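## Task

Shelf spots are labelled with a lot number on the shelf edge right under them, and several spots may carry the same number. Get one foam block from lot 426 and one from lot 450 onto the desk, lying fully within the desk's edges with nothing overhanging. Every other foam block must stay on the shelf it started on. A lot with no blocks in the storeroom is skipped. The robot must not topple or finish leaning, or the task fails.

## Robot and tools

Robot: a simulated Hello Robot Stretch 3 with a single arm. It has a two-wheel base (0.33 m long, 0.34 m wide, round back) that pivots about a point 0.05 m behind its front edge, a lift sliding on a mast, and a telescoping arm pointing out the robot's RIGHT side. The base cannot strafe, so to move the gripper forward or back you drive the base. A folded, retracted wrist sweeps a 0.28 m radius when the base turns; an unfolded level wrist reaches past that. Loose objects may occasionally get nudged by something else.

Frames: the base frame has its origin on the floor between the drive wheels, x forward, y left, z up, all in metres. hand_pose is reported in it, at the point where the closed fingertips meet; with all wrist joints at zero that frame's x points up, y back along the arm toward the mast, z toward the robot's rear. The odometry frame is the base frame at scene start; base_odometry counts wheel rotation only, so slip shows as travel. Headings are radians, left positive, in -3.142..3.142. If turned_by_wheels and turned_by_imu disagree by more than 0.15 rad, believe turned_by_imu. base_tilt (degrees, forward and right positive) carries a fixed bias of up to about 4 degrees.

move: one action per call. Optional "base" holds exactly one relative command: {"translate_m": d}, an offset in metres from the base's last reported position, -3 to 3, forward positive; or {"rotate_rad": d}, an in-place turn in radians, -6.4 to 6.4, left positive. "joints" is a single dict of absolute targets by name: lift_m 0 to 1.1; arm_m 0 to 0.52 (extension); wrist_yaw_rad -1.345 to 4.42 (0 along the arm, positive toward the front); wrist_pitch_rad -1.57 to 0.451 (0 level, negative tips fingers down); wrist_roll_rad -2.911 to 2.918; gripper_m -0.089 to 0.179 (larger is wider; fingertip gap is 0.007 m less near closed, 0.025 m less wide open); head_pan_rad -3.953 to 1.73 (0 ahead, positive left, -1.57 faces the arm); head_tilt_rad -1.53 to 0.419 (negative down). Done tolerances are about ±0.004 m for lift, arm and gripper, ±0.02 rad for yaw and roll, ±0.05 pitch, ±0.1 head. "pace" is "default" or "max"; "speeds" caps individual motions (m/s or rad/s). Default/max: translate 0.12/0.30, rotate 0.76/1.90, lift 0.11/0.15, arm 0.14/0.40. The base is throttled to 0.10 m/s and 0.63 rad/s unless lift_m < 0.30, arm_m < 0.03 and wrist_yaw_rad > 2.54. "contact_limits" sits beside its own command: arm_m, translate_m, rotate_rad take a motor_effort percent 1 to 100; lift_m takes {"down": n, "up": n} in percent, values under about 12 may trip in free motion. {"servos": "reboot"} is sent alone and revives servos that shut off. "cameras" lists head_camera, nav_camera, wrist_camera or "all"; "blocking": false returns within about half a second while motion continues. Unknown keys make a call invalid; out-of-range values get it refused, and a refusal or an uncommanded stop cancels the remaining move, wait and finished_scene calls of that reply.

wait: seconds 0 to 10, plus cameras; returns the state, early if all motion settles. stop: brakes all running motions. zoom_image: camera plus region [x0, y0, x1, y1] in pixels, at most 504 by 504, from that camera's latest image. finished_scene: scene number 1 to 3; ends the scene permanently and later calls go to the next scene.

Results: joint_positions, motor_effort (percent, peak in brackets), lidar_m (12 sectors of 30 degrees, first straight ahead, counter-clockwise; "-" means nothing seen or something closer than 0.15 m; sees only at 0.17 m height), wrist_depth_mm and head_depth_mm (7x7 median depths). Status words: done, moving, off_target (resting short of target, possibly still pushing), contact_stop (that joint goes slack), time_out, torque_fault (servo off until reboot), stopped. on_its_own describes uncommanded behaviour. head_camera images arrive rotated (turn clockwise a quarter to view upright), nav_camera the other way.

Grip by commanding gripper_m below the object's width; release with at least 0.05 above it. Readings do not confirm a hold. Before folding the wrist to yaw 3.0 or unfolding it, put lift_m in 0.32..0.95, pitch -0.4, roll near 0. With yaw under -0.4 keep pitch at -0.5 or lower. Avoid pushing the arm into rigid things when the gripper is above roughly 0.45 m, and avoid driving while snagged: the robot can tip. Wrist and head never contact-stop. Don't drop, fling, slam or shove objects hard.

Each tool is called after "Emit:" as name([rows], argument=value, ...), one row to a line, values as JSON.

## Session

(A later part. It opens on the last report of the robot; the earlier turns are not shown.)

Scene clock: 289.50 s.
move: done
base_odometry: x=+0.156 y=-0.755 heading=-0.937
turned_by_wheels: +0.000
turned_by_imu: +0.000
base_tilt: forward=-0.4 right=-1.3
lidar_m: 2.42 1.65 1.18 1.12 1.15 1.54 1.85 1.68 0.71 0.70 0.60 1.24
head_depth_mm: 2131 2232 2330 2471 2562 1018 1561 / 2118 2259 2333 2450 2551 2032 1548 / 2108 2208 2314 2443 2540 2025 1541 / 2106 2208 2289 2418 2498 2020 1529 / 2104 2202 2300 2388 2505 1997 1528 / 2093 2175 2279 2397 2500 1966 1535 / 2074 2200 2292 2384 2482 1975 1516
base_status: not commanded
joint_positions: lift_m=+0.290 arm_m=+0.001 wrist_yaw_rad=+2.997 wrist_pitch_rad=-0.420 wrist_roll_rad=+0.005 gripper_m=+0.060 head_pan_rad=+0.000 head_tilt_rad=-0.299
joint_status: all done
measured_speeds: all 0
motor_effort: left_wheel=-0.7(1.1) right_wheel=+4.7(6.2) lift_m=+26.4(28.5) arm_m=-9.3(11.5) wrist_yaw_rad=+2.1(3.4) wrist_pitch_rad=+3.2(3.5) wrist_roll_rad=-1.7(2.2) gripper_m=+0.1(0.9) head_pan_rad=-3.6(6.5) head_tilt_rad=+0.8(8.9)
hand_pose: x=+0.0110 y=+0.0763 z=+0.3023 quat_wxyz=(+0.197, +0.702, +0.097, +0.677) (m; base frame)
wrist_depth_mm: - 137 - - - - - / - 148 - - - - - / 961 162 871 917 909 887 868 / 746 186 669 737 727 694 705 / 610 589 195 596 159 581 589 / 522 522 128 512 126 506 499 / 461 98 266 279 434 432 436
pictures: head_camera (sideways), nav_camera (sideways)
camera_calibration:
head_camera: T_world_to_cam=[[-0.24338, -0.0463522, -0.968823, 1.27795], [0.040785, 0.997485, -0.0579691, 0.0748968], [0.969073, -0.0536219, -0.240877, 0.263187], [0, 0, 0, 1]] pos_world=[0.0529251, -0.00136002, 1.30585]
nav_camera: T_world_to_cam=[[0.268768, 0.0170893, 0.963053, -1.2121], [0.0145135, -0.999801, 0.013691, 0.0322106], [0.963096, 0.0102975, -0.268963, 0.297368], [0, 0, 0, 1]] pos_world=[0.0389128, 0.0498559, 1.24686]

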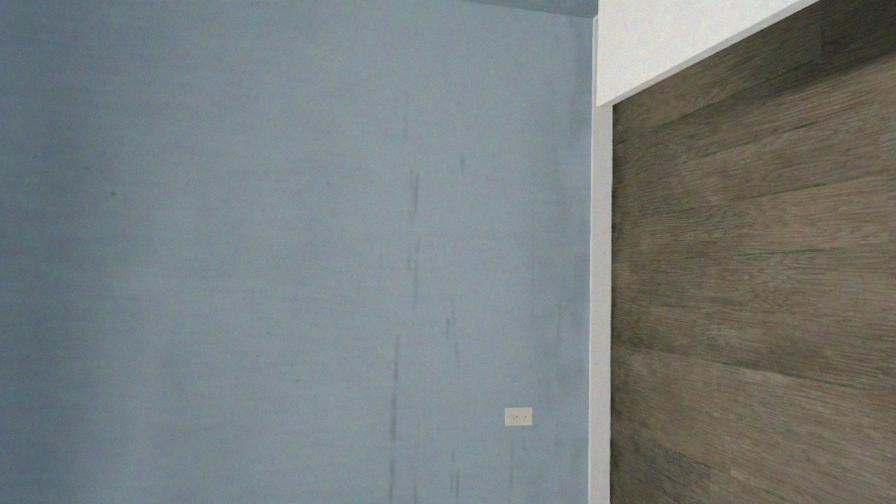

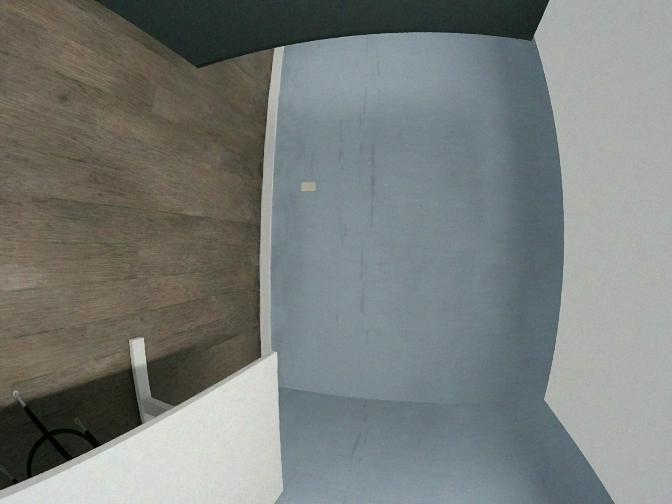

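Emit:
move(base={"translate_m":1.77}, pace="max")

Emit:
move(base={"rotate_rad":1.571}, cameras=["nav_camera"])

Scene clock: 304.53 s.
move: done
base_odometry: x=+1.204 y=-2.181 heading=-0.937
turned_by_wheels: +0.000
turned_by_imu: +0.002
base_tilt: forward=-0.3 right=-1.2
lidar_m: 0.67 0.69 0.92 1.53 1.23 1.63 3.59 0.96 0.96 1.11 0.98 0.70
head_depth_mm: 563 590 619 654 690 730 777 / 559 586 616 649 685 728 768 / 557 584 612 644 680 724 766 / 555 580 610 641 679 716 760 / 553 577 607 640 673 714 755 / 550 575 605 634 670 708 749 / 547 572 599 631 663 704 747
base_status: done
joint_positions: lift_m=+0.290 arm_m=+0.001 wrist_yaw_rad=+2.998 wrist_pitch_rad=-0.420 wrist_roll_rad=+0.005 gripper_m=+0.060 head_pan_rad=+0.000 head_tilt_rad=-0.300
joint_status: not commanded
measured_speeds: all 0
motor_effort: left_wheel=+4.7(10.1) right_wheel=+3.0(16.6) lift_m=+25.0(30.2) arm_m=-5.3(8.3) wrist_yaw_rad=+2.4(3.1) wrist_pitch_rad=+3.1(3.4) wrist_roll_rad=-1.8(2.2) gripper_m=+0.5(1.0) head_pan_rad=-2.1(3.5) head_tilt_rad=-3.5(4.6)
hand_pose: x=+0.0109 y=+0.0763 z=+0.3023 quat_wxyz=(+0.197, +0.702, +0.097, +0.678) (m; base frame)
wrist_depth_mm: - 137 - - - - - / - 148 - - - - - / 946 162 876 901 914 895 - / 754 187 670 730 713 710 693 / 612 592 195 602 159 591 580 / 526 527 128 512 126 499 499 / 454 98 266 279 430 432 436
camera_calibration:
head_camera: T_world_to_cam=[[-0.24529, -0.0462479, -0.968346, 1.27733], [0.0408911, 0.997479, -0.0579973, 0.0749226], [0.968587, -0.0538229, -0.242781, 0.26568], [0, 0, 0, 1]] pos_world=[0.052918, -0.00136028, 1.30574]
nav_camera: T_world_to_cam=[[0.27069, 0.0170278, 0.962516, -1.21137], [0.0142354, -0.999805, 0.013684, 0.0322315], [0.962561, 0.00999768, -0.27088, 0.299865], [0, 0, 0, 1]] pos_world=[0.038808, 0.0498541, 1.24675]
wrist_camera: T_world_to_cam=[[0.993539, -0.109295, -0.0305662, 0.0133417], [-0.0883391, -0.575706, -0.812871, 0.323124], [0.0712459, 0.810319, -0.581641, 0.279388], [0, 0, 0, 1]] pos_world=[-0.00461619, -0.0389106, 0.425569]

Scene clock: 307.90 s.
move: done
base_odometry: x=+1.204 y=-2.181 heading=+0.634
turned_by_wheels: +1.571
turned_by_imu: +1.545
base_tilt: forward=-0.3 right=-1.2
lidar_m: 1.61 1.23 1.60 3.59 0.97 0.96 1.11 1.00 0.71 0.67 0.69 0.91
head_depth_mm: 1643 1636 1611 1608 1592 1574 1489 / 2290 2264 2235 2207 2172 1946 1553 / 2304 2429 2542 2654 2766 2011 1541 / 2270 2368 2532 2628 2710 2014 1531 / 2280 2365 2485 2604 2719 1981 1533 / 2252 2339 2476 2595 2686 1897 1528 / 1215 1220 1233 1247 1267 1298 1367
base_status: done
joint_positions: lift_m=+0.290 arm_m=+0.001 wrist_yaw_rad=+2.998 wrist_pitch_rad=-0.420 wrist_roll_rad=+0.005 gripper_m=+0.060 head_pan_rad=+0.000 head_tilt_rad=-0.300
joint_status: not commanded
measured_speeds: all 0
motor_effort: left_wheel=-9.0(12.9) right_wheel=+8.3(12.2) lift_m=+25.8(26.0) arm_m=-11.9(12.3) wrist_yaw_rad=+1.5(3.2) wrist_pitch_rad=+3.2(3.3) wrist_roll_rad=-1.8(2.2) gripper_m=+0.8(0.9) head_pan_rad=-2.1(3.0) head_tilt_rad=-1.0(3.3)
hand_pose: x=+0.0109 y=+0.0763 z=+0.3023 quat_wxyz=(+0.197, +0.702, +0.097, +0.678) (m; base frame)
wrist_depth_mm: - 137 - - - - - / - 148 - - - - - / 962 162 883 913 899 894 862 / 725 183 678 720 720 705 712 / 627 586 195 599 159 591 590 / 521 522 128 512 126 506 500 / 459 98 267 278 431 428 435
pictures: nav_camera (sideways)
camera_calibration:
nav_camera: T_world_to_cam=[[0.27069, 0.0170278, 0.962516, -1.21137], [0.0142354, -0.999805, 0.013684, 0.0322315], [0.962561, 0.00999768, -0.27088, 0.299865], [0, 0, 0, 1]] pos_world=[0.038808, 0.0498541, 1.24675]

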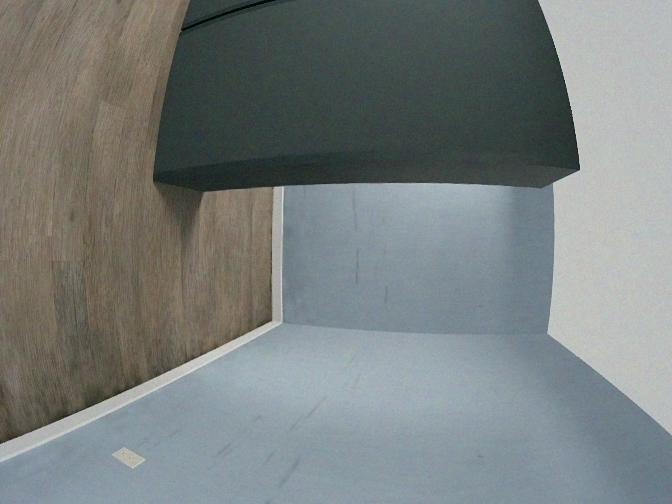

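Emit:
move(base={"translate_m":2.1}, pace="max")

Emit:
move(base={"rotate_rad":-1.571}, joints={"head_pan_rad":-1.57,"head_tilt_rad":-0.65}, cameras=["nav_camera"])

Scene clock: 324.17 s.
move: done
base_odometry: x=+2.897 y=-0.938 heading=+0.633
turned_by_wheels: +0.000
turned_by_imu: +0.001
base_tilt: forward=-0.4 right=-1.2
lidar_m: 0.56 0.57 0.76 1.88 1.33 0.63 2.73 0.86 0.61 0.58 0.60 0.59
head_depth_mm: 464 486 510 539 570 604 640 / 461 482 507 535 564 597 635 / 458 480 504 530 560 595 631 / 455 478 500 528 556 590 624 / 452 474 498 522 552 584 618 / 449 471 494 519 548 579 613 / 447 467 490 515 543 575 609
base_status: done
joint_positions: lift_m=+0.290 arm_m=+0.001 wrist_yaw_rad=+2.998 wrist_pitch_rad=-0.420 wrist_roll_rad=+0.005 gripper_m=+0.060 head_pan_rad=+0.000 head_tilt_rad=-0.300
joint_status: not commanded
measured_speeds: all 0
motor_effort: left_wheel=-1.7(13.1) right_wheel=+7.5(13.9) lift_m=+27.4(28.1) arm_m=-8.8(12.8) wrist_yaw_rad=+1.7(3.2) wrist_pitch_rad=+3.3(3.4) wrist_roll_rad=-1.9(2.1) gripper_m=+0.2(1.0) head_pan_rad=-1.5(2.7) head_tilt_rad=+2.7(3.0)
hand_pose: x=+0.0109 y=+0.0763 z=+0.3023 quat_wxyz=(+0.197, +0.702, +0.097, +0.678) (m; base frame)
wrist_depth_mm: - 137 - - - - - / - 148 - - - 959 - / - 162 887 910 912 855 - / 693 186 668 718 711 706 650 / 610 584 196 602 159 587 589 / 526 523 129 511 126 500 501 / 452 98 267 279 432 431 436
camera_calibration:
head_camera: T_world_to_cam=[[-0.24529, -0.0462479, -0.968346, 1.27733], [0.0408911, 0.997479, -0.0579973, 0.0749226], [0.968587, -0.0538229, -0.242781, 0.26568], [0, 0, 0, 1]] pos_world=[0.052918, -0.00136028, 1.30574]
nav_camera: T_world_to_cam=[[0.27069, 0.0170278, 0.962516, -1.21137], [0.0142354, -0.999805, 0.013684, 0.0322315], [0.962561, 0.00999768, -0.27088, 0.299865], [0, 0, 0, 1]] pos_world=[0.038808, 0.0498541, 1.24675]
wrist_camera: T_world_to_cam=[[0.993555, -0.109158, -0.030542, 0.0133367], [-0.0882401, -0.575724, -0.812869, 0.323123], [0.0711472, 0.810325, -0.581645, 0.279389], [0, 0, 0, 1]] pos_world=[-0.00461612, -0.0389106, 0.425569]

Scene clock: 327.53 s.
move: done
base_odometry: x=+2.897 y=-0.938 heading=-0.937
turned_by_wheels: -1.571
turned_by_imu: -1.545
base_tilt: forward=-0.4 right=-1.1
lidar_m: 0.58 0.60 0.59 0.56 0.57 0.77 1.98 0.65 0.63 2.55 0.85 0.61
head_depth_mm: 2640 2825 3166 2221 1093 1091 1076 / 2657 2894 3080 2301 1765 1391 1206 / 2664 2951 3156 2287 1746 1433 1197 / 2637 2930 3095 2251 1749 1414 1201 / 2605 2909 3106 2235 1740 1412 1193 / 2579 2804 2800 2212 1719 1400 1188 / 1873 1891 1915 1929 1671 1393 1183
base_status: done
joint_positions: lift_m=+0.290 arm_m=+0.001 wrist_yaw_rad=+2.998 wrist_pitch_rad=-0.420 wrist_roll_rad=+0.005 gripper_m=+0.060 head_pan_rad=-1.571 head_tilt_rad=-0.652
joint_status: all done
measured_speeds: all 0
motor_effort: left_wheel=+7.6(12.4) right_wheel=-10.0(13.6) lift_m=+28.1(29.2) arm_m=-11.9(12.8) wrist_yaw_rad=+1.8(3.7) wrist_pitch_rad=+3.3(3.3) wrist_roll_rad=-1.9(2.1) gripper_m=+0.2(0.9) head_pan_rad=+4.0(5.6) head_tilt_rad=+3.1(8.1)
hand_pose: x=+0.0109 y=+0.0763 z=+0.3023 quat_wxyz=(+0.197, +0.702, +0.097, +0.678) (m; base frame)
wrist_depth_mm: 504 137 532 540 - - - / 542 148 - - - - - / - 161 171 - - - - / - 179 190 698 688 700 678 / 617 592 195 601 159 583 585 / 522 518 128 510 126 498 503 / 458 98 268 279 434 432 441
pictures: nav_camera (sideways)
camera_calibration:
nav_camera: T_world_to_cam=[[0.016612, -0.585708, 0.810352, -1.01138], [-0.999816, -0.0175126, 0.00783824, 0.0460299], [0.00960042, -0.810333, -0.585891, 0.715652], [0, 0, 0, 1]] pos_world=[0.0559519, -0.0116498, 1.23851]

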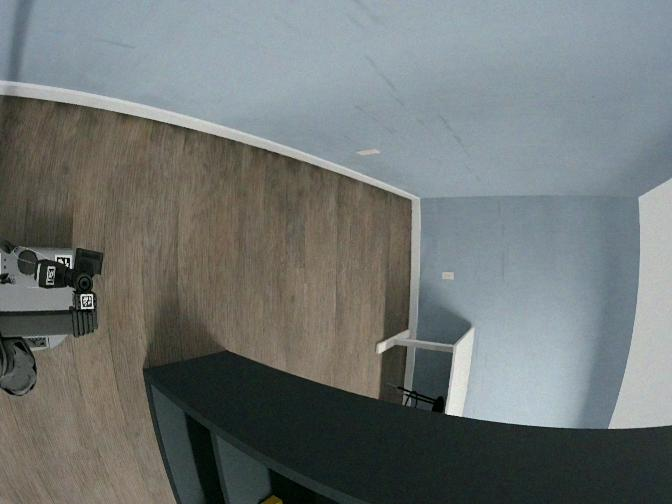

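Emit:
move(base={"translate_m":-1.0}, contact_limits={"translate_m":45}, cameras=["head_camera"])

Scene clock: 341.80 s.
move: done
base_odometry: x=+2.304 y=-0.132 heading=-0.937
turned_by_wheels: +0.000
turned_by_imu: -0.001
base_tilt: forward=-0.3 right=-1.2
lidar_m: 1.57 0.78 0.55 0.53 0.55 0.73 1.87 1.34 0.57 0.93 0.75 0.70
head_depth_mm: 752 818 755 580 803 798 921 / 760 839 795 574 1010 846 1087 / 757 840 785 568 1036 841 1136 / 754 836 773 564 1030 837 1126 / 753 833 763 583 1026 831 1123 / 749 831 755 553 1013 827 1118 / 748 830 743 572 1011 826 1112
base_status: done
joint_positions: lift_m=+0.290 arm_m=+0.001 wrist_yaw_rad=+2.998 wrist_pitch_rad=-0.420 wrist_roll_rad=+0.005 gripper_m=+0.060 head_pan_rad=-1.570 head_tilt_rad=-0.650
joint_status: not commanded
measured_speeds: all 0
motor_effort: left_wheel=-0.7(9.4) right_wheel=-11.7(16.1) lift_m=+28.7(30.2) arm_m=-10.5(12.3) wrist_yaw_rad=+1.3(3.5) wrist_pitch_rad=+3.1(3.4) wrist_roll_rad=-1.8(2.3) gripper_m=+0.4(1.0) head_pan_rad=+3.5(4.1) head_tilt_rad=+3.2(4.1)
contact_limits: translate_m 45 (maximum 100)
hand_pose: x=+0.0109 y=+0.0763 z=+0.3023 quat_wxyz=(+0.197, +0.702, +0.097, +0.678) (m; base frame)
wrist_depth_mm: 483 137 512 531 540 - - / 525 148 536 - - - - / - 161 171 - - - - / - 178 189 674 687 684 700 / 611 584 195 604 159 591 584 / 525 523 128 513 126 505 503 / 455 98 266 278 431 429 439
pictures: head_camera (sideways)
camera_calibration:
head_camera: T_world_to_cam=[[-0.0467659, 0.561897, -0.825884, 1.09019], [0.997498, -0.0176098, -0.0684645, 0.0826238], [-0.0530137, -0.827019, -0.559668, 0.684236], [0, 0, 0, 1]] pos_world=[0.00484045, -0.0452437, 1.28897]

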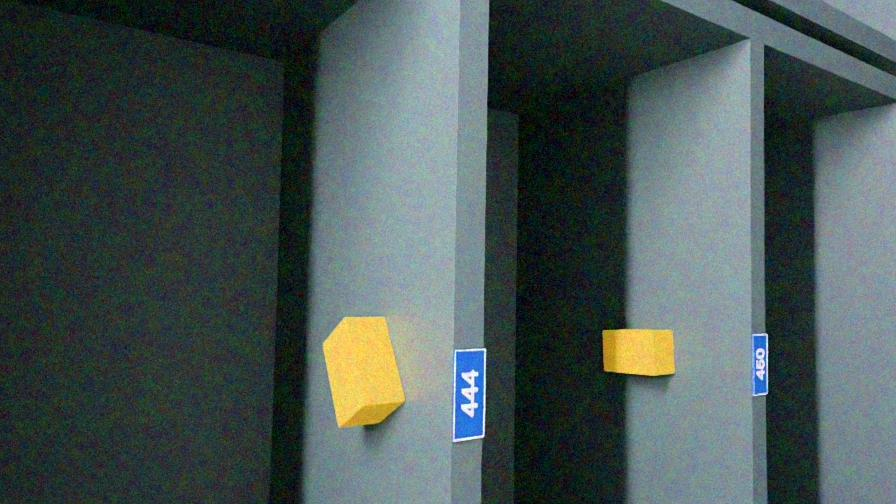

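Emit:
zoom_image(camera="head_camera", region=[560, 290, 800, 420])

Emit:
move(joints={"lift_m":0.67}, pace="max")

Emit:
move(joints={"wrist_yaw_rad":0.0})

Emit:
move(joints={"wrist_pitch_rad":-0.61,"gripper_m":0.179}, cameras=["wrist_camera","head_camera"])

Scaled by 2.100 from the camera's 896x504 image, which has a finer 1280x720 frame.

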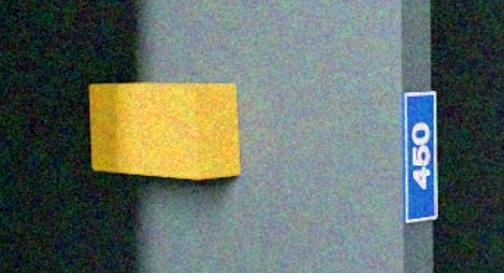

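Scene clock: 362.57 s.
move: done
base_odometry: x=+2.304 y=-0.132 heading=-0.937
turned_by_wheels: +0.000
turned_by_imu: +0.000
base_tilt: forward=-0.4 right=-1.1
lidar_m: 1.57 0.78 0.55 0.53 0.55 0.73 1.87 1.34 0.57 0.93 0.75 0.70
head_depth_mm: 751 816 756 582 798 795 925 / 761 843 795 574 1013 849 1083 / 755 839 782 569 1042 843 1130 / 754 834 775 564 1030 836 1128 / 752 833 763 582 1022 834 1126 / 752 830 753 553 1015 832 1119 / 745 827 741 572 1011 824 1110
base_status: not commanded
joint_positions: lift_m=+0.670 arm_m=+0.001 wrist_yaw_rad=+2.998 wrist_pitch_rad=-0.419 wrist_roll_rad=+0.005 gripper_m=+0.060 head_pan_rad=-1.570 head_tilt_rad=-0.650
joint_status: all done
measured_speeds: all 0
motor_effort: left_wheel=-0.6(1.5) right_wheel=-11.7(12.3) lift_m=+26.8(32.3) arm_m=-8.2(10.0) wrist_yaw_rad=+1.7(2.7) wrist_pitch_rad=+3.1(3.3) wrist_roll_rad=-1.8(2.1) gripper_m=+0.4(0.9) head_pan_rad=+2.9(3.9) head_tilt_rad=+2.4(3.2)
contact_limits: translate_m 45 (maximum 100)
hand_pose: x=+0.0109 y=+0.0764 z=+0.6824 quat_wxyz=(+0.197, +0.702, +0.097, +0.678) (m; base frame)
wrist_depth_mm: 484 137 513 535 539 - - / 532 147 536 - - - - / - 162 171 - - - - / - 179 189 - - - - / - - 193 - 148 - - / - - 128 - 125 912 948 / 840 98 272 849 815 813 827
camera_calibration:
head_camera: T_world_to_cam=[[-0.0467659, 0.561897, -0.825884, 1.09019], [0.997498, -0.0176098, -0.0684645, 0.0826238], [-0.0530137, -0.827019, -0.559668, 0.684236], [0, 0, 0, 1]] pos_world=[0.00484045, -0.0452437, 1.28897]
nav_camera: T_world_to_cam=[[0.0175782, -0.583818, 0.811694, -1.01309], [-0.999787, -0.0190276, 0.00796576, 0.0459592], [0.0107941, -0.811662, -0.584028, 0.713257], [0, 0, 0, 1]] pos_world=[0.0560587, -0.0116622, 1.23852]
wrist_camera: T_world_to_cam=[[0.993556, -0.109178, -0.0304515, 0.0248722], [-0.0881523, -0.575432, -0.813085, 0.63228], [0.0712481, 0.810529, -0.581348, 0.500242], [0, 0, 0, 1]] pos_world=[-0.00461631, -0.0389111, 0.805669]

Scene clock: 365.07 s.
move: done
base_odometry: x=+2.304 y=-0.132 heading=-0.937
turned_by_wheels: +0.000
turned_by_imu: +0.000
base_tilt: forward=-0.3 right=-1.1
lidar_m: 1.57 0.78 0.56 0.53 0.55 0.73 1.87 1.34 0.57 0.93 0.75 0.70
head_depth_mm: 753 815 756 581 797 796 924 / 761 841 793 574 1010 847 1092 / 758 841 783 567 1037 842 1110 / 754 835 772 565 1029 835 432 / 753 830 763 581 1028 831 1095 / 750 827 755 552 1021 829 1118 / 749 825 740 571 1012 824 1116
base_status: not commanded
joint_positions: lift_m=+0.670 arm_m=+0.001 wrist_yaw_rad=+0.003 wrist_pitch_rad=-0.419 wrist_roll_rad=+0.005 gripper_m=+0.060 head_pan_rad=-1.570 head_tilt_rad=-0.650
joint_status: all done
measured_speeds: all 0
motor_effort: left_wheel=-1.1(1.3) right_wheel=-11.7(12.4) lift_m=+23.8(26.8) arm_m=-8.6(9.3) wrist_yaw_rad=-4.5(7.6) wrist_pitch_rad=+3.1(3.3) wrist_roll_rad=-1.8(2.2) gripper_m=+0.5(1.1) head_pan_rad=+3.1(3.6) head_tilt_rad=+1.5(3.2)
contact_limits: translate_m 45 (maximum 100)
hand_pose: x=-0.0208 y=-0.3698 z=+0.6824 quat_wxyz=(+0.690, +0.148, -0.693, -0.147) (m; base frame)
wrist_depth_mm: - - - - - 614 - / - - - - - - - / - - - - - 573 - / - - - - - - - / - - 153 - 148 - 376 / - - 128 - 125 - - / - 97 - - - 112 420
camera_calibration:
head_camera: T_world_to_cam=[[-0.0467659, 0.561897, -0.825884, 1.09019], [0.997498, -0.0176098, -0.0684645, 0.0826238], [-0.0530137, -0.827019, -0.559668, 0.684236], [0, 0, 0, 1]] pos_world=[0.00484045, -0.0452437, 1.28897]
nav_camera: T_world_to_cam=[[0.0175782, -0.583818, 0.811694, -1.01309], [-0.999787, -0.0190276, 0.00796576, 0.0459592], [0.0107941, -0.811662, -0.584028, 0.713257], [0, 0, 0, 1]] pos_world=[0.0560587, -0.0116622, 1.23852]
wrist_camera: T_world_to_cam=[[-0.998832, -0.0374815, -0.030508, -0.00719043], [0.00299005, 0.582131, -0.81309, 0.80273], [0.0482355, -0.812231, -0.581339, 0.263524], [0, 0, 0, 1]] pos_world=[-0.0222935, -0.253521, 0.805669]

Scene clock: 366.80 s.
move: done
base_odometry: x=+2.304 y=-0.132 heading=-0.937
turned_by_wheels: +0.000
turned_by_imu: +0.000
base_tilt: forward=-0.3 right=-1.3
lidar_m: 1.57 0.78 0.56 0.53 0.55 0.73 1.87 1.35 0.57 0.93 0.75 0.70
head_depth_mm: 752 818 757 581 799 795 925 / 758 840 792 573 1011 846 1089 / 759 840 781 568 1039 841 1133 / 753 834 775 565 1030 839 1130 / 755 834 764 584 1020 833 1123 / 751 829 755 552 1019 831 1113 / 747 827 742 572 1008 826 1114
base_status: not commanded
joint_positions: lift_m=+0.670 arm_m=+0.001 wrist_yaw_rad=+0.003 wrist_pitch_rad=-0.619 wrist_roll_rad=+0.005 gripper_m=+0.179 head_pan_rad=-1.570 head_tilt_rad=-0.650
joint_status: all done
measured_speeds: all 0
motor_effort: left_wheel=-0.8(1.3) right_wheel=-12.0(12.4) lift_m=+23.4(24.3) arm_m=-8.5(8.8) wrist_yaw_rad=-2.4(4.2) wrist_pitch_rad=+1.3(3.4) wrist_roll_rad=-1.8(2.2) gripper_m=+1.0(85.2) head_pan_rad=+3.1(3.4) head_tilt_rad=+2.2(2.9)
contact_limits: translate_m 45 (maximum 100)
hand_pose: x=-0.0210 y=-0.3402 z=+0.6404 quat_wxyz=(+0.672, +0.216, -0.675, -0.215) (m; base frame)
wrist_depth_mm: - - - - - 544 - / - - - - - - - / - - - - - - 379 / - - - - - - - / - 143 - - - - 421 / - 126 - - - 682 - / 118 719 - - - 706 105
pictures: head_camera (sideways), wrist_camera
camera_calibration:
head_camera: T_world_to_cam=[[-0.0467659, 0.561897, -0.825884, 1.09019], [0.997498, -0.0176098, -0.0684645, 0.0826238], [-0.0530137, -0.827019, -0.559668, 0.684236], [0, 0, 0, 1]] pos_world=[0.00484045, -0.0452437, 1.28897]
wrist_camera: T_world_to_cam=[[-0.998857, -0.030635, -0.0367007, -0.00126246], [0.00259586, 0.731807, -0.681507, 0.718018], [0.0477358, -0.680823, -0.730891, 0.403631], [0, 0, 0, 1]] pos_world=[-0.0223925, -0.250688, 0.784298]

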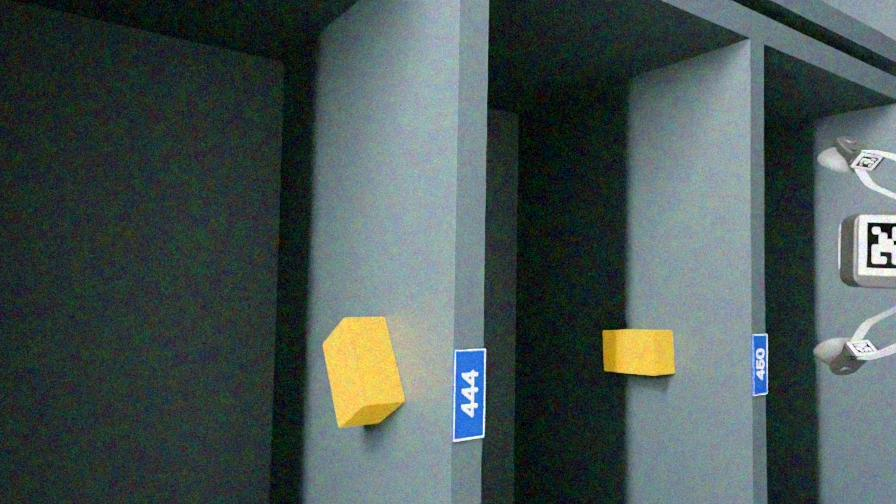

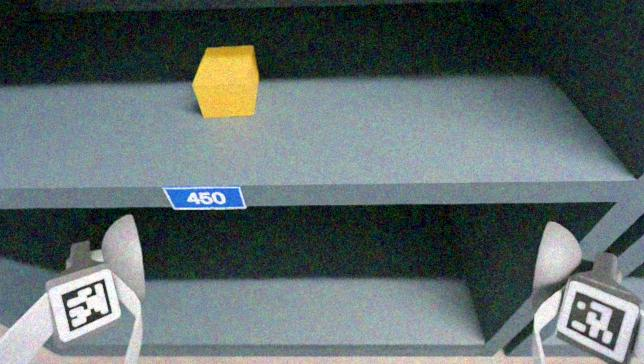

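Emit:
zoom_image(camera="wrist_camera", region=[160, 30, 300, 130])

Scaled by 3.600.

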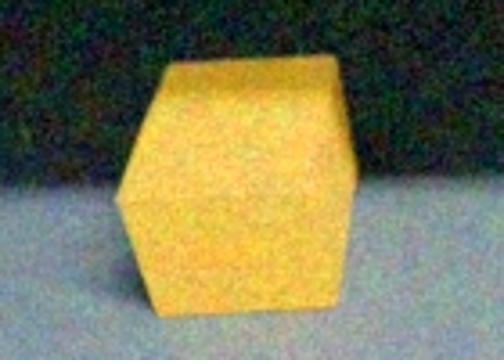

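Emit:
move(base={"translate_m":0.091}, joints={"wrist_yaw_rad":0.16})

Emit:
move(joints={"arm_m":0.15}, contact_limits={"arm_m":35}, cameras=["wrist_camera"])

Scene clock: 387.43 s.
move: done
base_odometry: x=+2.358 y=-0.205 heading=-0.937
turned_by_wheels: +0.000
turned_by_imu: +0.000
base_tilt: forward=-0.4 right=-1.1
lidar_m: 1.48 0.78 0.56 0.53 0.55 0.73 1.88 0.69 0.63 0.93 0.64 0.65
head_depth_mm: 759 842 803 578 985 855 1009 / 755 840 791 573 1051 847 1144 / 755 835 781 567 1033 843 1109 / 754 835 774 563 1027 835 1125 / 751 833 761 557 1023 834 1125 / 747 828 752 574 1015 825 1115 / 748 827 742 573 1007 825 1111
base_status: done
joint_positions: lift_m=+0.670 arm_m=+0.001 wrist_yaw_rad=+0.157 wrist_pitch_rad=-0.619 wrist_roll_rad=+0.005 gripper_m=+0.179 head_pan_rad=-1.570 head_tilt_rad=-0.650
joint_status: all done
measured_speeds: all 0
motor_effort: left_wheel=+3.3(10.6) right_wheel=+7.4(11.8) lift_m=+25.0(25.2) arm_m=-7.1(8.0) wrist_yaw_rad=+3.0(5.9) wrist_pitch_rad=+1.3(1.4) wrist_roll_rad=-1.8(2.1) gripper_m=+0.4(1.2) head_pan_rad=+3.1(3.5) head_tilt_rad=+1.2(2.7)
hand_pose: x=+0.0089 y=-0.3379 z=+0.6404 quat_wxyz=(+0.687, +0.267, -0.656, -0.163) (m; base frame)
wrist_depth_mm: - 600 - - - - - / 482 - - - - - - / - - - - - - - / - - - - - 323 320 / 947 146 - - - 322 317 / 122 139 - - - - - / 739 750 737 722 - - 105
camera_calibration:
head_camera: T_world_to_cam=[[-0.0467659, 0.561897, -0.825884, 1.09019], [0.997498, -0.0176098, -0.0684645, 0.0826238], [-0.0530137, -0.827019, -0.559668, 0.684236], [0, 0, 0, 1]] pos_world=[0.00484045, -0.0452437, 1.28897]
nav_camera: T_world_to_cam=[[0.0175782, -0.583818, 0.811694, -1.01309], [-0.999787, -0.0190276, 0.00796576, 0.0459592], [0.0107941, -0.811662, -0.584028, 0.713257], [0, 0, 0, 1]] pos_world=[0.0560587, -0.0116622, 1.23852]
wrist_camera: T_world_to_cam=[[-0.982313, -0.183604, -0.0367468, -0.0230797], [-0.109759, 0.72361, -0.681426, 0.714399], [0.151703, -0.665341, -0.730964, 0.40814], [0, 0, 0, 1]] pos_world=[-0.00617598, -0.249632, 0.784298]

Scene clock: 389.80 s.
move: done
base_odometry: x=+2.358 y=-0.205 heading=-0.937
turned_by_wheels: +0.000
turned_by_imu: +0.000
base_tilt: forward=-0.2 right=-1.3
lidar_m: 1.48 0.78 0.56 0.53 0.55 0.73 1.88 0.69 0.63 0.92 0.64 0.65
head_depth_mm: 758 844 803 579 987 853 1012 / 757 841 794 573 1048 824 382 / 754 835 781 568 1039 454 437 / 750 832 774 563 1030 545 456 / 750 828 760 556 1025 813 1124 / 749 827 750 576 1020 827 1115 / 747 822 740 571 1009 823 1117
base_status: not commanded
joint_positions: lift_m=+0.670 arm_m=+0.150 wrist_yaw_rad=+0.157 wrist_pitch_rad=-0.620 wrist_roll_rad=+0.005 gripper_m=+0.179 head_pan_rad=-1.570 head_tilt_rad=-0.650
joint_status: all done
measured_speeds: all 0
motor_effort: left_wheel=+3.6(4.0) right_wheel=+7.9(8.4) lift_m=+25.7(26.1) arm_m=+12.4(14.3) wrist_yaw_rad=+1.9(2.9) wrist_pitch_rad=+1.3(1.5) wrist_roll_rad=-1.9(2.1) gripper_m=+0.5(1.1) head_pan_rad=+2.7(3.2) head_tilt_rad=+1.2(2.8)
contact_limits: arm_m 35 (drawing in: default 31, maximum 55; extending or still: default 39, maximum 69)
hand_pose: x=+0.0089 y=-0.4872 z=+0.6403 quat_wxyz=(+0.687, +0.268, -0.656, -0.163) (m; base frame)
wrist_depth_mm: - - - - - - - / 492 - - - - - - / - - - - - - - / - - - - 325 323 319 / 308 296 302 298 295 293 291 / - 258 268 266 264 257 259 / - 265 251 244 238 236 105
pictures: wrist_camera
camera_calibration:
wrist_camera: T_world_to_cam=[[-0.982316, -0.183598, -0.0366982, -0.0505496], [-0.109874, 0.723986, -0.681008, 0.822261], [0.151601, -0.664933, -0.731356, 0.309134], [0, 0, 0, 1]] pos_world=[-0.00617578, -0.399033, 0.784198]

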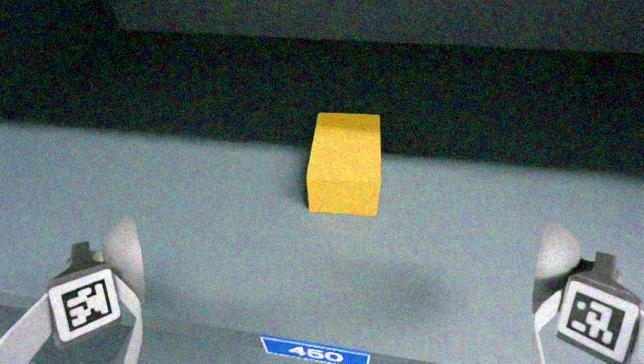

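Emit:
move(joints={"arm_m":0.278}, contact_limits={"arm_m":35})

Emit:
move(joints={"lift_m":0.597}, speeds={"lift_m":0.03}, contact_limits={"lift_m":{"down":14}}, cameras=["wrist_camera"])

Scene clock: 403.70 s.
move: done
base_odometry: x=+2.358 y=-0.205 heading=-0.937
turned_by_wheels: +0.000
turned_by_imu: +0.000
base_tilt: forward=-0.2 right=-1.2
lidar_m: 1.48 0.78 0.56 0.53 0.55 0.73 1.88 0.69 0.63 0.92 0.64 0.65
head_depth_mm: 759 840 801 579 988 851 1009 / 760 838 794 573 1046 478 384 / 754 836 779 567 556 549 1132 / 751 834 774 562 655 786 1126 / 747 830 763 557 1023 831 1124 / 744 829 749 575 1015 828 1114 / 746 827 742 572 1008 823 1113
base_status: not commanded
joint_positions: lift_m=+0.670 arm_m=+0.278 wrist_yaw_rad=+0.157 wrist_pitch_rad=-0.620 wrist_roll_rad=+0.005 gripper_m=+0.179 head_pan_rad=-1.570 head_tilt_rad=-0.650
joint_status: all done
measured_speeds: all 0
motor_effort: left_wheel=+3.6(4.0) right_wheel=+7.3(8.6) lift_m=+26.0(27.1) arm_m=+12.9(14.9) wrist_yaw_rad=+2.2(3.4) wrist_pitch_rad=+1.5(1.5) wrist_roll_rad=-1.8(2.2) gripper_m=+0.5(1.1) head_pan_rad=+2.8(3.1) head_tilt_rad=+1.9(2.1)
contact_limits: arm_m 35 (drawing in: default 31, maximum 55; extending or still: default 39, maximum 69)
hand_pose: x=+0.0089 y=-0.6152 z=+0.6403 quat_wxyz=(+0.687, +0.268, -0.656, -0.163) (m; base frame)
wrist_depth_mm: - - - 392 386 376 358 / 471 - - - - - 393 / - - - - - - - / - - - 326 322 321 320 / 305 301 299 - 295 292 291 / - 257 266 - 262 256 258 / 235 238 241 - 236 235 105
camera_calibration:
head_camera: T_world_to_cam=[[-0.0467659, 0.561897, -0.825884, 1.09019], [0.997498, -0.0176098, -0.0684645, 0.0826238], [-0.0530137, -0.827019, -0.559668, 0.684236], [0, 0, 0, 1]] pos_world=[0.00484045, -0.0452437, 1.28897]
nav_camera: T_world_to_cam=[[0.0175782, -0.583818, 0.811694, -1.01309], [-0.999787, -0.0190276, 0.00796576, 0.0459592], [0.0107941, -0.811662, -0.584028, 0.713257], [0, 0, 0, 1]] pos_world=[0.0560587, -0.0116622, 1.23852]
wrist_camera: T_world_to_cam=[[-0.982316, -0.183595, -0.0367267, -0.074026], [-0.109863, 0.724038, -0.680955, 0.914917], [0.151611, -0.664878, -0.731404, 0.22409], [0, 0, 0, 1]] pos_world=[-0.0061758, -0.527033, 0.784198]

Scene clock: 406.57 s.
move: done
base_odometry: x=+2.358 y=-0.205 heading=-0.937
turned_by_wheels: +0.000
turned_by_imu: +0.000
base_tilt: forward=-0.4 right=-1.2
lidar_m: 1.48 0.78 0.56 0.53 0.55 0.73 1.88 0.69 0.63 0.92 0.64 0.66
head_depth_mm: 758 839 802 578 986 850 1010 / 754 838 794 573 1047 845 482 / 756 836 784 569 1039 570 1081 / 751 833 773 562 1031 599 1131 / 749 831 761 558 1022 812 1123 / 747 826 750 574 1016 826 1116 / 745 829 741 570 1006 823 1110
base_status: not commanded
joint_positions: lift_m=+0.597 arm_m=+0.278 wrist_yaw_rad=+0.157 wrist_pitch_rad=-0.620 wrist_roll_rad=+0.005 gripper_m=+0.179 head_pan_rad=-1.570 head_tilt_rad=-0.650
joint_status: all done
measured_speeds: all 0
motor_effort: left_wheel=+3.2(4.1) right_wheel=+7.1(8.5) lift_m=+23.5(26.9) arm_m=+9.2(13.1) wrist_yaw_rad=+2.1(4.3) wrist_pitch_rad=+1.4(1.5) wrist_roll_rad=-1.9(2.1) gripper_m=+0.3(1.3) head_pan_rad=+2.4(3.3) head_tilt_rad=+1.5(2.4)
contact_limits: arm_m 35 (drawing in: default 31, maximum 55; extending or still: default 39, maximum 69); lift_m down 14 (down: maximum 72; up: maximum 65)
hand_pose: x=+0.0089 y=-0.6152 z=+0.5672 quat_wxyz=(+0.687, +0.268, -0.656, -0.163) (m; base frame)
wrist_depth_mm: - - - 395 379 368 356 / - 326 320 319 314 309 315 / 290 284 282 286 274 272 267 / 247 244 241 - 236 234 232 / 217 208 207 157 209 206 210 / 122 181 181 145 187 184 183 / 166 170 171 166 168 166 107
pictures: wrist_camera
camera_calibration:
wrist_camera: T_world_to_cam=[[-0.982316, -0.183592, -0.036724, -0.0767077], [-0.109874, 0.724083, -0.680905, 0.865195], [0.1516, -0.664829, -0.731451, 0.170756], [0, 0, 0, 1]] pos_world=[-0.00617577, -0.527033, 0.711199]

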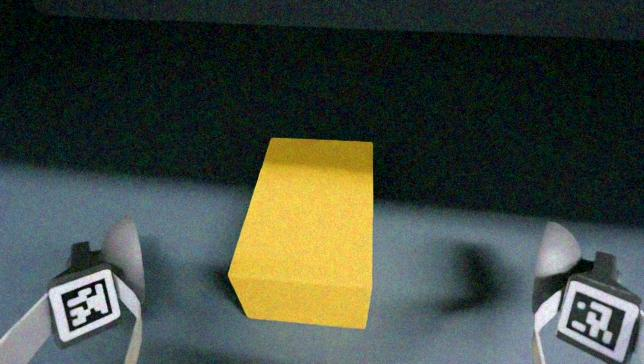

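Emit:
move(base={"translate_m":0.014})

Emit:
move(joints={"arm_m":0.293}, contact_limits={"arm_m":35})

Emit:
move(joints={"lift_m":0.585}, speeds={"lift_m":0.03}, contact_limits={"lift_m":{"down":14}})

Emit:
move(joints={"gripper_m":0.031}, cameras=["wrist_camera"])

Scene clock: 415.03 s.
move: done
base_odometry: x=+2.367 y=-0.217 heading=-0.937
turned_by_wheels: +0.000
turned_by_imu: +0.000
base_tilt: forward=-0.3 right=-1.2
lidar_m: 1.46 0.78 0.56 0.53 0.55 0.73 1.89 0.69 0.64 0.92 0.63 1.53
head_depth_mm: 761 841 803 579 1002 853 1042 / 754 837 793 573 1046 846 482 / 752 833 782 567 1037 570 1089 / 751 830 774 561 1032 599 1128 / 749 831 761 557 1025 813 1122 / 749 829 753 552 1015 826 1120 / 742 823 739 572 1009 823 1114
base_status: done
joint_positions: lift_m=+0.597 arm_m=+0.278 wrist_yaw_rad=+0.157 wrist_pitch_rad=-0.620 wrist_roll_rad=+0.005 gripper_m=+0.179 head_pan_rad=-1.570 head_tilt_rad=-0.650
joint_status: not commanded
measured_speeds: all 0
motor_effort: left_wheel=+4.7(8.9) right_wheel=+5.0(10.1) lift_m=+23.7(24.2) arm_m=+5.6(6.5) wrist_yaw_rad=+2.0(3.1) wrist_pitch_rad=+1.4(1.5) wrist_roll_rad=-1.8(2.0) gripper_m=+0.9(1.0) head_pan_rad=+2.5(2.9) head_tilt_rad=+1.3(2.0)
contact_limits: arm_m 35 (drawing in: default 31, maximum 55; extending or still: default 39, maximum 69); lift_m down 14 (down: maximum 72; up: maximum 65)
hand_pose: x=+0.0089 y=-0.6152 z=+0.5672 quat_wxyz=(+0.687, +0.268, -0.656, -0.163) (m; base frame)
wrist_depth_mm: - - - 395 378 368 359 / - 326 322 317 314 311 315 / 289 285 280 287 275 270 269 / 247 244 242 - 235 235 232 / 216 208 212 156 198 205 208 / 123 181 185 145 178 184 182 / 166 171 170 166 167 166 107
camera_calibration:
head_camera: T_world_to_cam=[[-0.0467659, 0.561897, -0.825884, 1.09019], [0.997498, -0.0176098, -0.0684645, 0.0826238], [-0.0530137, -0.827019, -0.559668, 0.684236], [0, 0, 0, 1]] pos_world=[0.00484045, -0.0452437, 1.28897]
nav_camera: T_world_to_cam=[[0.0175782, -0.583818, 0.811694, -1.01309], [-0.999787, -0.0190276, 0.00796576, 0.0459592], [0.0107941, -0.811662, -0.584028, 0.713257], [0, 0, 0, 1]] pos_world=[0.0560587, -0.0116622, 1.23852]
wrist_camera: T_world_to_cam=[[-0.982291, -0.183729, -0.0367279, -0.0767767], [-0.109969, 0.724058, -0.680916, 0.86519], [0.151697, -0.664819, -0.73144, 0.170755], [0, 0, 0, 1]] pos_world=[-0.00617586, -0.527033, 0.711199]

Scene clock: 415.97 s.
move: done
base_odometry: x=+2.367 y=-0.217 heading=-0.937
turned_by_wheels: +0.000
turned_by_imu: +0.000
base_tilt: forward=-0.4 right=-1.1
lidar_m: 1.47 0.78 0.56 0.53 0.55 0.74 1.88 0.69 0.64 0.92 0.63 1.53
head_depth_mm: 759 842 806 579 1006 854 1043 / 754 839 793 572 1041 845 481 / 752 834 782 567 1038 583 1086 / 751 831 771 563 1031 614 1128 / 747 832 762 556 1021 813 1121 / 745 826 754 551 1013 828 1116 / 744 824 739 571 1011 823 1112
base_status: not commanded
joint_positions: lift_m=+0.597 arm_m=+0.293 wrist_yaw_rad=+0.157 wrist_pitch_rad=-0.620 wrist_roll_rad=+0.005 gripper_m=+0.179 head_pan_rad=-1.570 head_tilt_rad=-0.650
joint_status: all done
measured_speeds: all 0
motor_effort: left_wheel=+4.6(5.0) right_wheel=+5.5(6.3) lift_m=+23.7(24.3) arm_m=+11.9(14.4) wrist_yaw_rad=+1.8(2.7) wrist_pitch_rad=+1.5(1.5) wrist_roll_rad=-2.1(2.1) gripper_m=+0.8(1.2) head_pan_rad=+2.5(2.8) head_tilt_rad=+0.6(1.7)
contact_limits: arm_m 35 (drawing in: default 31, maximum 55; extending or still: default 39, maximum 69); lift_m down 14 (down: maximum 72; up: maximum 65)
hand_pose: x=+0.0089 y=-0.6302 z=+0.5672 quat_wxyz=(+0.687, +0.268, -0.656, -0.163) (m; base frame)
wrist_depth_mm: - - 396 382 369 358 342 / - 325 320 318 315 311 315 / 289 284 281 278 272 271 268 / 247 244 242 - 235 234 232 / 216 209 212 156 203 206 208 / 123 181 185 140 181 184 182 / 165 171 167 139 164 166 107
camera_calibration:
head_camera: T_world_to_cam=[[-0.0467659, 0.561897, -0.825884, 1.09019], [0.997498, -0.0176098, -0.0684645, 0.0826238], [-0.0530137, -0.827019, -0.559668, 0.684236], [0, 0, 0, 1]] pos_world=[0.00484045, -0.0452437, 1.28897]
nav_camera: T_world_to_cam=[[0.0175782, -0.583818, 0.811694, -1.01309], [-0.999787, -0.0190276, 0.00796576, 0.0459592], [0.0107941, -0.811662, -0.584028, 0.713257], [0, 0, 0, 1]] pos_world=[0.0560587, -0.0116622, 1.23852]
wrist_camera: T_world_to_cam=[[-0.982291, -0.183729, -0.0367279, -0.0795326], [-0.109969, 0.724058, -0.680916, 0.876051], [0.151697, -0.664819, -0.73144, 0.160782], [0, 0, 0, 1]] pos_world=[-0.00617586, -0.542033, 0.711199]

Scene clock: 416.80 s.
move: done
base_odometry: x=+2.367 y=-0.217 heading=-0.937
turned_by_wheels: +0.000
turned_by_imu: +0.000
base_tilt: forward=-0.3 right=-1.1
lidar_m: 1.47 0.78 0.56 0.53 0.55 0.74 1.88 0.69 0.64 0.92 0.63 1.53
head_depth_mm: 757 842 800 578 1002 851 1041 / 758 838 797 573 1048 848 494 / 752 834 782 567 1038 596 1082 / 753 832 772 561 1030 621 1124 / 748 832 764 556 1023 814 1120 / 745 826 750 552 1013 826 1116 / 744 819 742 570 1007 826 1114
base_status: not commanded
joint_positions: lift_m=+0.585 arm_m=+0.293 wrist_yaw_rad=+0.157 wrist_pitch_rad=-0.620 wrist_roll_rad=+0.005 gripper_m=+0.179 head_pan_rad=-1.570 head_tilt_rad=-0.650
joint_status: all done
measured_speeds: all 0
motor_effort: left_wheel=+4.7(4.9) right_wheel=+4.7(5.9) lift_m=+24.0(25.6) arm_m=+11.4(12.5) wrist_yaw_rad=+2.4(3.3) wrist_pitch_rad=+1.4(1.5) wrist_roll_rad=-1.8(2.1) gripper_m=+0.9(1.1) head_pan_rad=+2.1(3.0) head_tilt_rad=+1.1(1.7)
contact_limits: arm_m 35 (drawing in: default 31, maximum 55; extending or still: default 39, maximum 69); lift_m down 14 (down: maximum 72; up: maximum 65)
hand_pose: x=+0.0089 y=-0.6301 z=+0.5552 quat_wxyz=(+0.687, +0.268, -0.656, -0.163) (m; base frame)
wrist_depth_mm: - - 392 382 366 352 335 / 310 316 303 308 303 300 295 / 268 265 262 265 255 252 250 / 229 228 225 162 214 218 216 / 202 199 198 142 189 191 190 / 123 168 172 127 166 172 170 / - 157 155 141 153 154 107
camera_calibration:
head_camera: T_world_to_cam=[[-0.0467659, 0.561897, -0.825884, 1.09019], [0.997498, -0.0176098, -0.0684645, 0.0826238], [-0.0530137, -0.827019, -0.559668, 0.684236], [0, 0, 0, 1]] pos_world=[0.00484045, -0.0452437, 1.28897]
nav_camera: T_world_to_cam=[[0.0175782, -0.583818, 0.811694, -1.01309], [-0.999787, -0.0190276, 0.00796576, 0.0459592], [0.0107941, -0.811662, -0.584028, 0.713257], [0, 0, 0, 1]] pos_world=[0.0560587, -0.0116622, 1.23852]
wrist_camera: T_world_to_cam=[[-0.982291, -0.183723, -0.0367537, -0.0799521], [-0.109969, 0.724155, -0.680813, 0.86786], [0.151696, -0.664714, -0.731535, 0.152128], [0, 0, 0, 1]] pos_world=[-0.00617586, -0.542033, 0.699199]

Scene clock: 418.80 s.
move: done
base_odometry: x=+2.367 y=-0.217 heading=-0.937
turned_by_wheels: +0.000
turned_by_imu: +0.000
base_tilt: forward=-0.3 right=-1.1
lidar_m: 1.47 0.78 0.56 0.53 0.55 0.73 1.89 0.69 0.64 0.93 0.63 1.53
head_depth_mm: 760 840 805 580 999 852 1041 / 758 838 796 574 1044 847 494 / 754 839 780 567 1038 595 1083 / 752 832 770 562 1032 622 1130 / 750 830 761 557 1028 832 1122 / 745 828 749 553 1020 829 1122 / 744 824 739 570 1006 822 1112
base_status: not commanded
joint_positions: lift_m=+0.585 arm_m=+0.293 wrist_yaw_rad=+0.158 wrist_pitch_rad=-0.620 wrist_roll_rad=+0.005 gripper_m=+0.032 head_pan_rad=-1.570 head_tilt_rad=-0.650
joint_status: all done
measured_speeds: all 0
motor_effort: left_wheel=+4.8(4.9) right_wheel=+5.6(6.0) lift_m=+23.5(24.2) arm_m=+8.1(11.5) wrist_yaw_rad=+1.3(2.8) wrist_pitch_rad=+1.4(1.6) wrist_roll_rad=-1.7(2.1) gripper_m=-13.7(88.8) head_pan_rad=+2.7(2.8) head_tilt_rad=+1.5(1.7)
contact_limits: arm_m 35 (drawing in: default 31, maximum 55; extending or still: default 39, maximum 69); lift_m down 14 (down: maximum 72; up: maximum 65)
hand_pose: x=+0.0090 y=-0.6301 z=+0.5552 quat_wxyz=(+0.687, +0.268, -0.656, -0.163) (m; base frame)
wrist_depth_mm: - - 395 377 368 350 339 / 309 309 304 300 303 299 296 / 268 266 262 267 256 253 249 / 230 228 225 162 213 218 216 / 202 200 160 142 146 192 190 / 179 178 128 126 126 171 170 / - 153 155 142 151 150 153
pictures: wrist_camera
camera_calibration:
wrist_camera: T_world_to_cam=[[-0.982202, -0.184233, -0.0365595, -0.0802657], [-0.110479, 0.724094, -0.680795, 0.867822], [0.151897, -0.664639, -0.731561, 0.152173], [0, 0, 0, 1]] pos_world=[-0.00607588, -0.542033, 0.699199]

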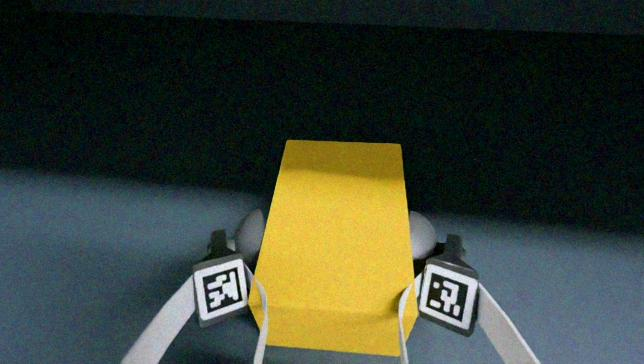

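Well gripped. Lift, retract.

Emit:
move(joints={"lift_m":0.67}, speeds={"lift_m":0.05})

Emit:
move(joints={"arm_m":0.0})

Emit:
move(joints={"wrist_yaw_rad":1.57,"lift_m":0.88}, cameras=["wrist_camera"])

Scene clock: 431.53 s.
move: done
base_odometry: x=+2.367 y=-0.217 heading=-0.937
turned_by_wheels: +0.000
turned_by_imu: +0.000
base_tilt: forward=-0.4 right=-1.2
lidar_m: 1.46 0.78 0.56 0.53 0.55 0.74 1.89 0.69 0.64 0.92 0.63 1.53
head_depth_mm: 759 840 804 579 1006 852 1039 / 756 840 792 573 1049 479 384 / 755 834 784 566 561 792 1132 / 751 829 771 562 661 793 1123 / 748 831 762 557 1021 835 1127 / 746 827 752 553 1015 827 1115 / 743 824 740 571 1005 824 1117
base_status: not commanded
joint_positions: lift_m=+0.670 arm_m=+0.293 wrist_yaw_rad=+0.158 wrist_pitch_rad=-0.621 wrist_roll_rad=+0.005 gripper_m=+0.032 head_pan_rad=-1.570 head_tilt_rad=-0.650
joint_status: all done
measured_speeds: all 0
motor_effort: left_wheel=+4.4(4.8) right_wheel=+5.3(6.0) lift_m=+28.8(31.8) arm_m=+0.7(4.0) wrist_yaw_rad=+1.7(3.0) wrist_pitch_rad=+1.5(1.7) wrist_roll_rad=-1.8(2.0) gripper_m=-13.5(14.3) head_pan_rad=+2.2(2.8) head_tilt_rad=+1.4(1.4)
contact_limits: arm_m 35 (drawing in: default 31, maximum 55; extending or still: default 39, maximum 69)
hand_pose: x=+0.0090 y=-0.6299 z=+0.6400 quat_wxyz=(+0.687, +0.268, -0.656, -0.163) (m; base frame)
wrist_depth_mm: - - 395 387 374 360 347 / - - - - - 392 381 / - - - - - - - / - - - 164 169 321 318 / 307 301 155 142 146 291 288 / 271 270 127 127 126 260 259 / 244 113 232 146 228 227 233
camera_calibration:
head_camera: T_world_to_cam=[[-0.0467659, 0.561897, -0.825884, 1.09019], [0.997498, -0.0176098, -0.0684645, 0.0826238], [-0.0530137, -0.827019, -0.559668, 0.684236], [0, 0, 0, 1]] pos_world=[0.00484045, -0.0452437, 1.28897]
nav_camera: T_world_to_cam=[[0.0175782, -0.583818, 0.811694, -1.01309], [-0.999787, -0.0190276, 0.00796576, 0.0459592], [0.0107941, -0.811662, -0.584028, 0.713257], [0, 0, 0, 1]] pos_world=[0.0560587, -0.0116622, 1.23852]
wrist_camera: T_world_to_cam=[[-0.982208, -0.184194, -0.0366042, -0.0771055], [-0.110571, 0.724766, -0.680065, 0.925414], [0.151793, -0.663918, -0.732238, 0.215203], [0, 0, 0, 1]] pos_world=[-0.00607568, -0.542034, 0.784099]

Scene clock: 434.90 s.
move: done
base_odometry: x=+2.367 y=-0.217 heading=-0.937
turned_by_wheels: +0.000
turned_by_imu: +0.000
base_tilt: forward=-0.5 right=-1.1
lidar_m: 1.47 0.78 0.56 0.53 0.55 0.74 1.88 0.69 0.64 0.93 0.63 1.53
head_depth_mm: 758 841 804 580 1006 854 1047 / 755 837 794 573 1045 852 1140 / 753 831 784 567 1038 842 1132 / 753 832 773 562 1032 839 597 / 749 830 762 555 1024 835 625 / 748 828 750 554 1015 830 1117 / 743 823 743 570 1008 826 1113
base_status: not commanded
joint_positions: lift_m=+0.670 arm_m=+0.001 wrist_yaw_rad=+0.158 wrist_pitch_rad=-0.621 wrist_roll_rad=+0.005 gripper_m=+0.032 head_pan_rad=-1.570 head_tilt_rad=-0.650
joint_status: all done
measured_speeds: all 0
motor_effort: left_wheel=+4.4(5.1) right_wheel=+4.6(6.0) lift_m=+25.5(29.8) arm_m=-12.1(14.3) wrist_yaw_rad=+1.7(2.8) wrist_pitch_rad=+1.7(1.7) wrist_roll_rad=-1.8(2.1) gripper_m=-14.2(14.3) head_pan_rad=+2.1(2.8) head_tilt_rad=+1.0(1.4)
hand_pose: x=+0.0090 y=-0.3375 z=+0.6400 quat_wxyz=(+0.687, +0.268, -0.656, -0.163) (m; base frame)
wrist_depth_mm: - 600 - - - - - / 482 - - - - - - / - - - - - - - / - - - 165 160 324 319 / 950 - 154 142 145 777 318 / 849 - 128 127 126 121 - / 780 736 722 147 - 110 666
camera_calibration:
head_camera: T_world_to_cam=[[-0.0467659, 0.561897, -0.825884, 1.09019], [0.997498, -0.0176098, -0.0684645, 0.0826238], [-0.0530137, -0.827019, -0.559668, 0.684236], [0, 0, 0, 1]] pos_world=[0.00484045, -0.0452437, 1.28897]
nav_camera: T_world_to_cam=[[0.0175782, -0.583818, 0.811694, -1.01309], [-0.999787, -0.0190276, 0.00796576, 0.0459592], [0.0107941, -0.811662, -0.584028, 0.713257], [0, 0, 0, 1]] pos_world=[0.0560587, -0.0116622, 1.23852]
wrist_camera: T_world_to_cam=[[-0.982198, -0.184252, -0.0365887, -0.0232592], [-0.110667, 0.724943, -0.679861, 0.713236], [0.15179, -0.663709, -0.732428, 0.409527], [0, 0, 0, 1]] pos_world=[-0.00607563, -0.249534, 0.783999]

Scene clock: 437.63 s.
move: done
base_odometry: x=+2.367 y=-0.217 heading=-0.937
turned_by_wheels: +0.000
turned_by_imu: +0.000
base_tilt: forward=-0.3 right=-1.3
lidar_m: 1.47 0.78 0.56 0.53 0.55 0.73 1.89 0.69 0.64 0.92 0.63 1.54
head_depth_mm: 758 840 801 579 1000 901 - / 756 839 793 572 1043 896 - / 752 833 782 566 1037 885 - / 752 833 772 563 1027 860 - / 748 830 762 557 1021 833 1122 / 748 829 754 553 1013 827 1145 / 743 822 740 570 1010 826 1158
base_status: not commanded
joint_positions: lift_m=+0.880 arm_m=+0.001 wrist_yaw_rad=+1.567 wrist_pitch_rad=-0.621 wrist_roll_rad=+0.005 gripper_m=+0.032 head_pan_rad=-1.570 head_tilt_rad=-0.650
joint_status: all done
measured_speeds: all 0
motor_effort: left_wheel=+4.5(5.2) right_wheel=+5.4(6.0) lift_m=+28.2(33.0) arm_m=-10.9(12.6) wrist_yaw_rad=+1.6(5.1) wrist_pitch_rad=+1.6(1.8) wrist_roll_rad=-1.7(2.0) gripper_m=-14.1(14.3) head_pan_rad=+2.0(2.9) head_tilt_rad=-0.2(1.3)
hand_pose: x=+0.1729 y=-0.1464 z=+0.8499 quat_wxyz=(+0.629, +0.629, -0.326, +0.320) (m; base frame)
wrist_depth_mm: - - - - - - - / - - - - - - - / - - - - - - - / - - - 164 - - - / - - 155 142 146 - - / - - 128 127 126 - - / - 927 921 146 913 110 -
pictures: wrist_camera
camera_calibration:
wrist_camera: T_world_to_cam=[[0.0239021, -0.999045, -0.036576, -0.112692], [-0.73341, 0.00733936, -0.679747, 0.73813], [0.679366, 0.0430726, -0.732534, 0.677619], [0, 0, 0, 1]] pos_world=[0.0836942, -0.147189, 0.993999]

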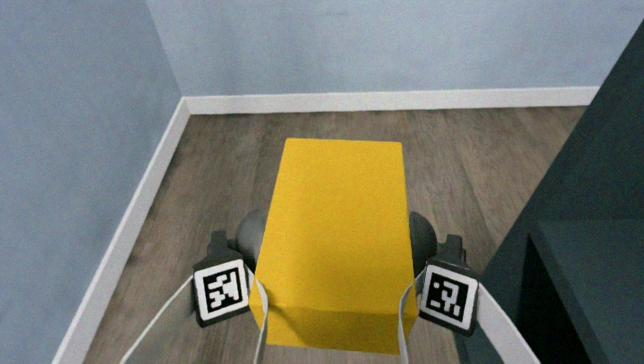

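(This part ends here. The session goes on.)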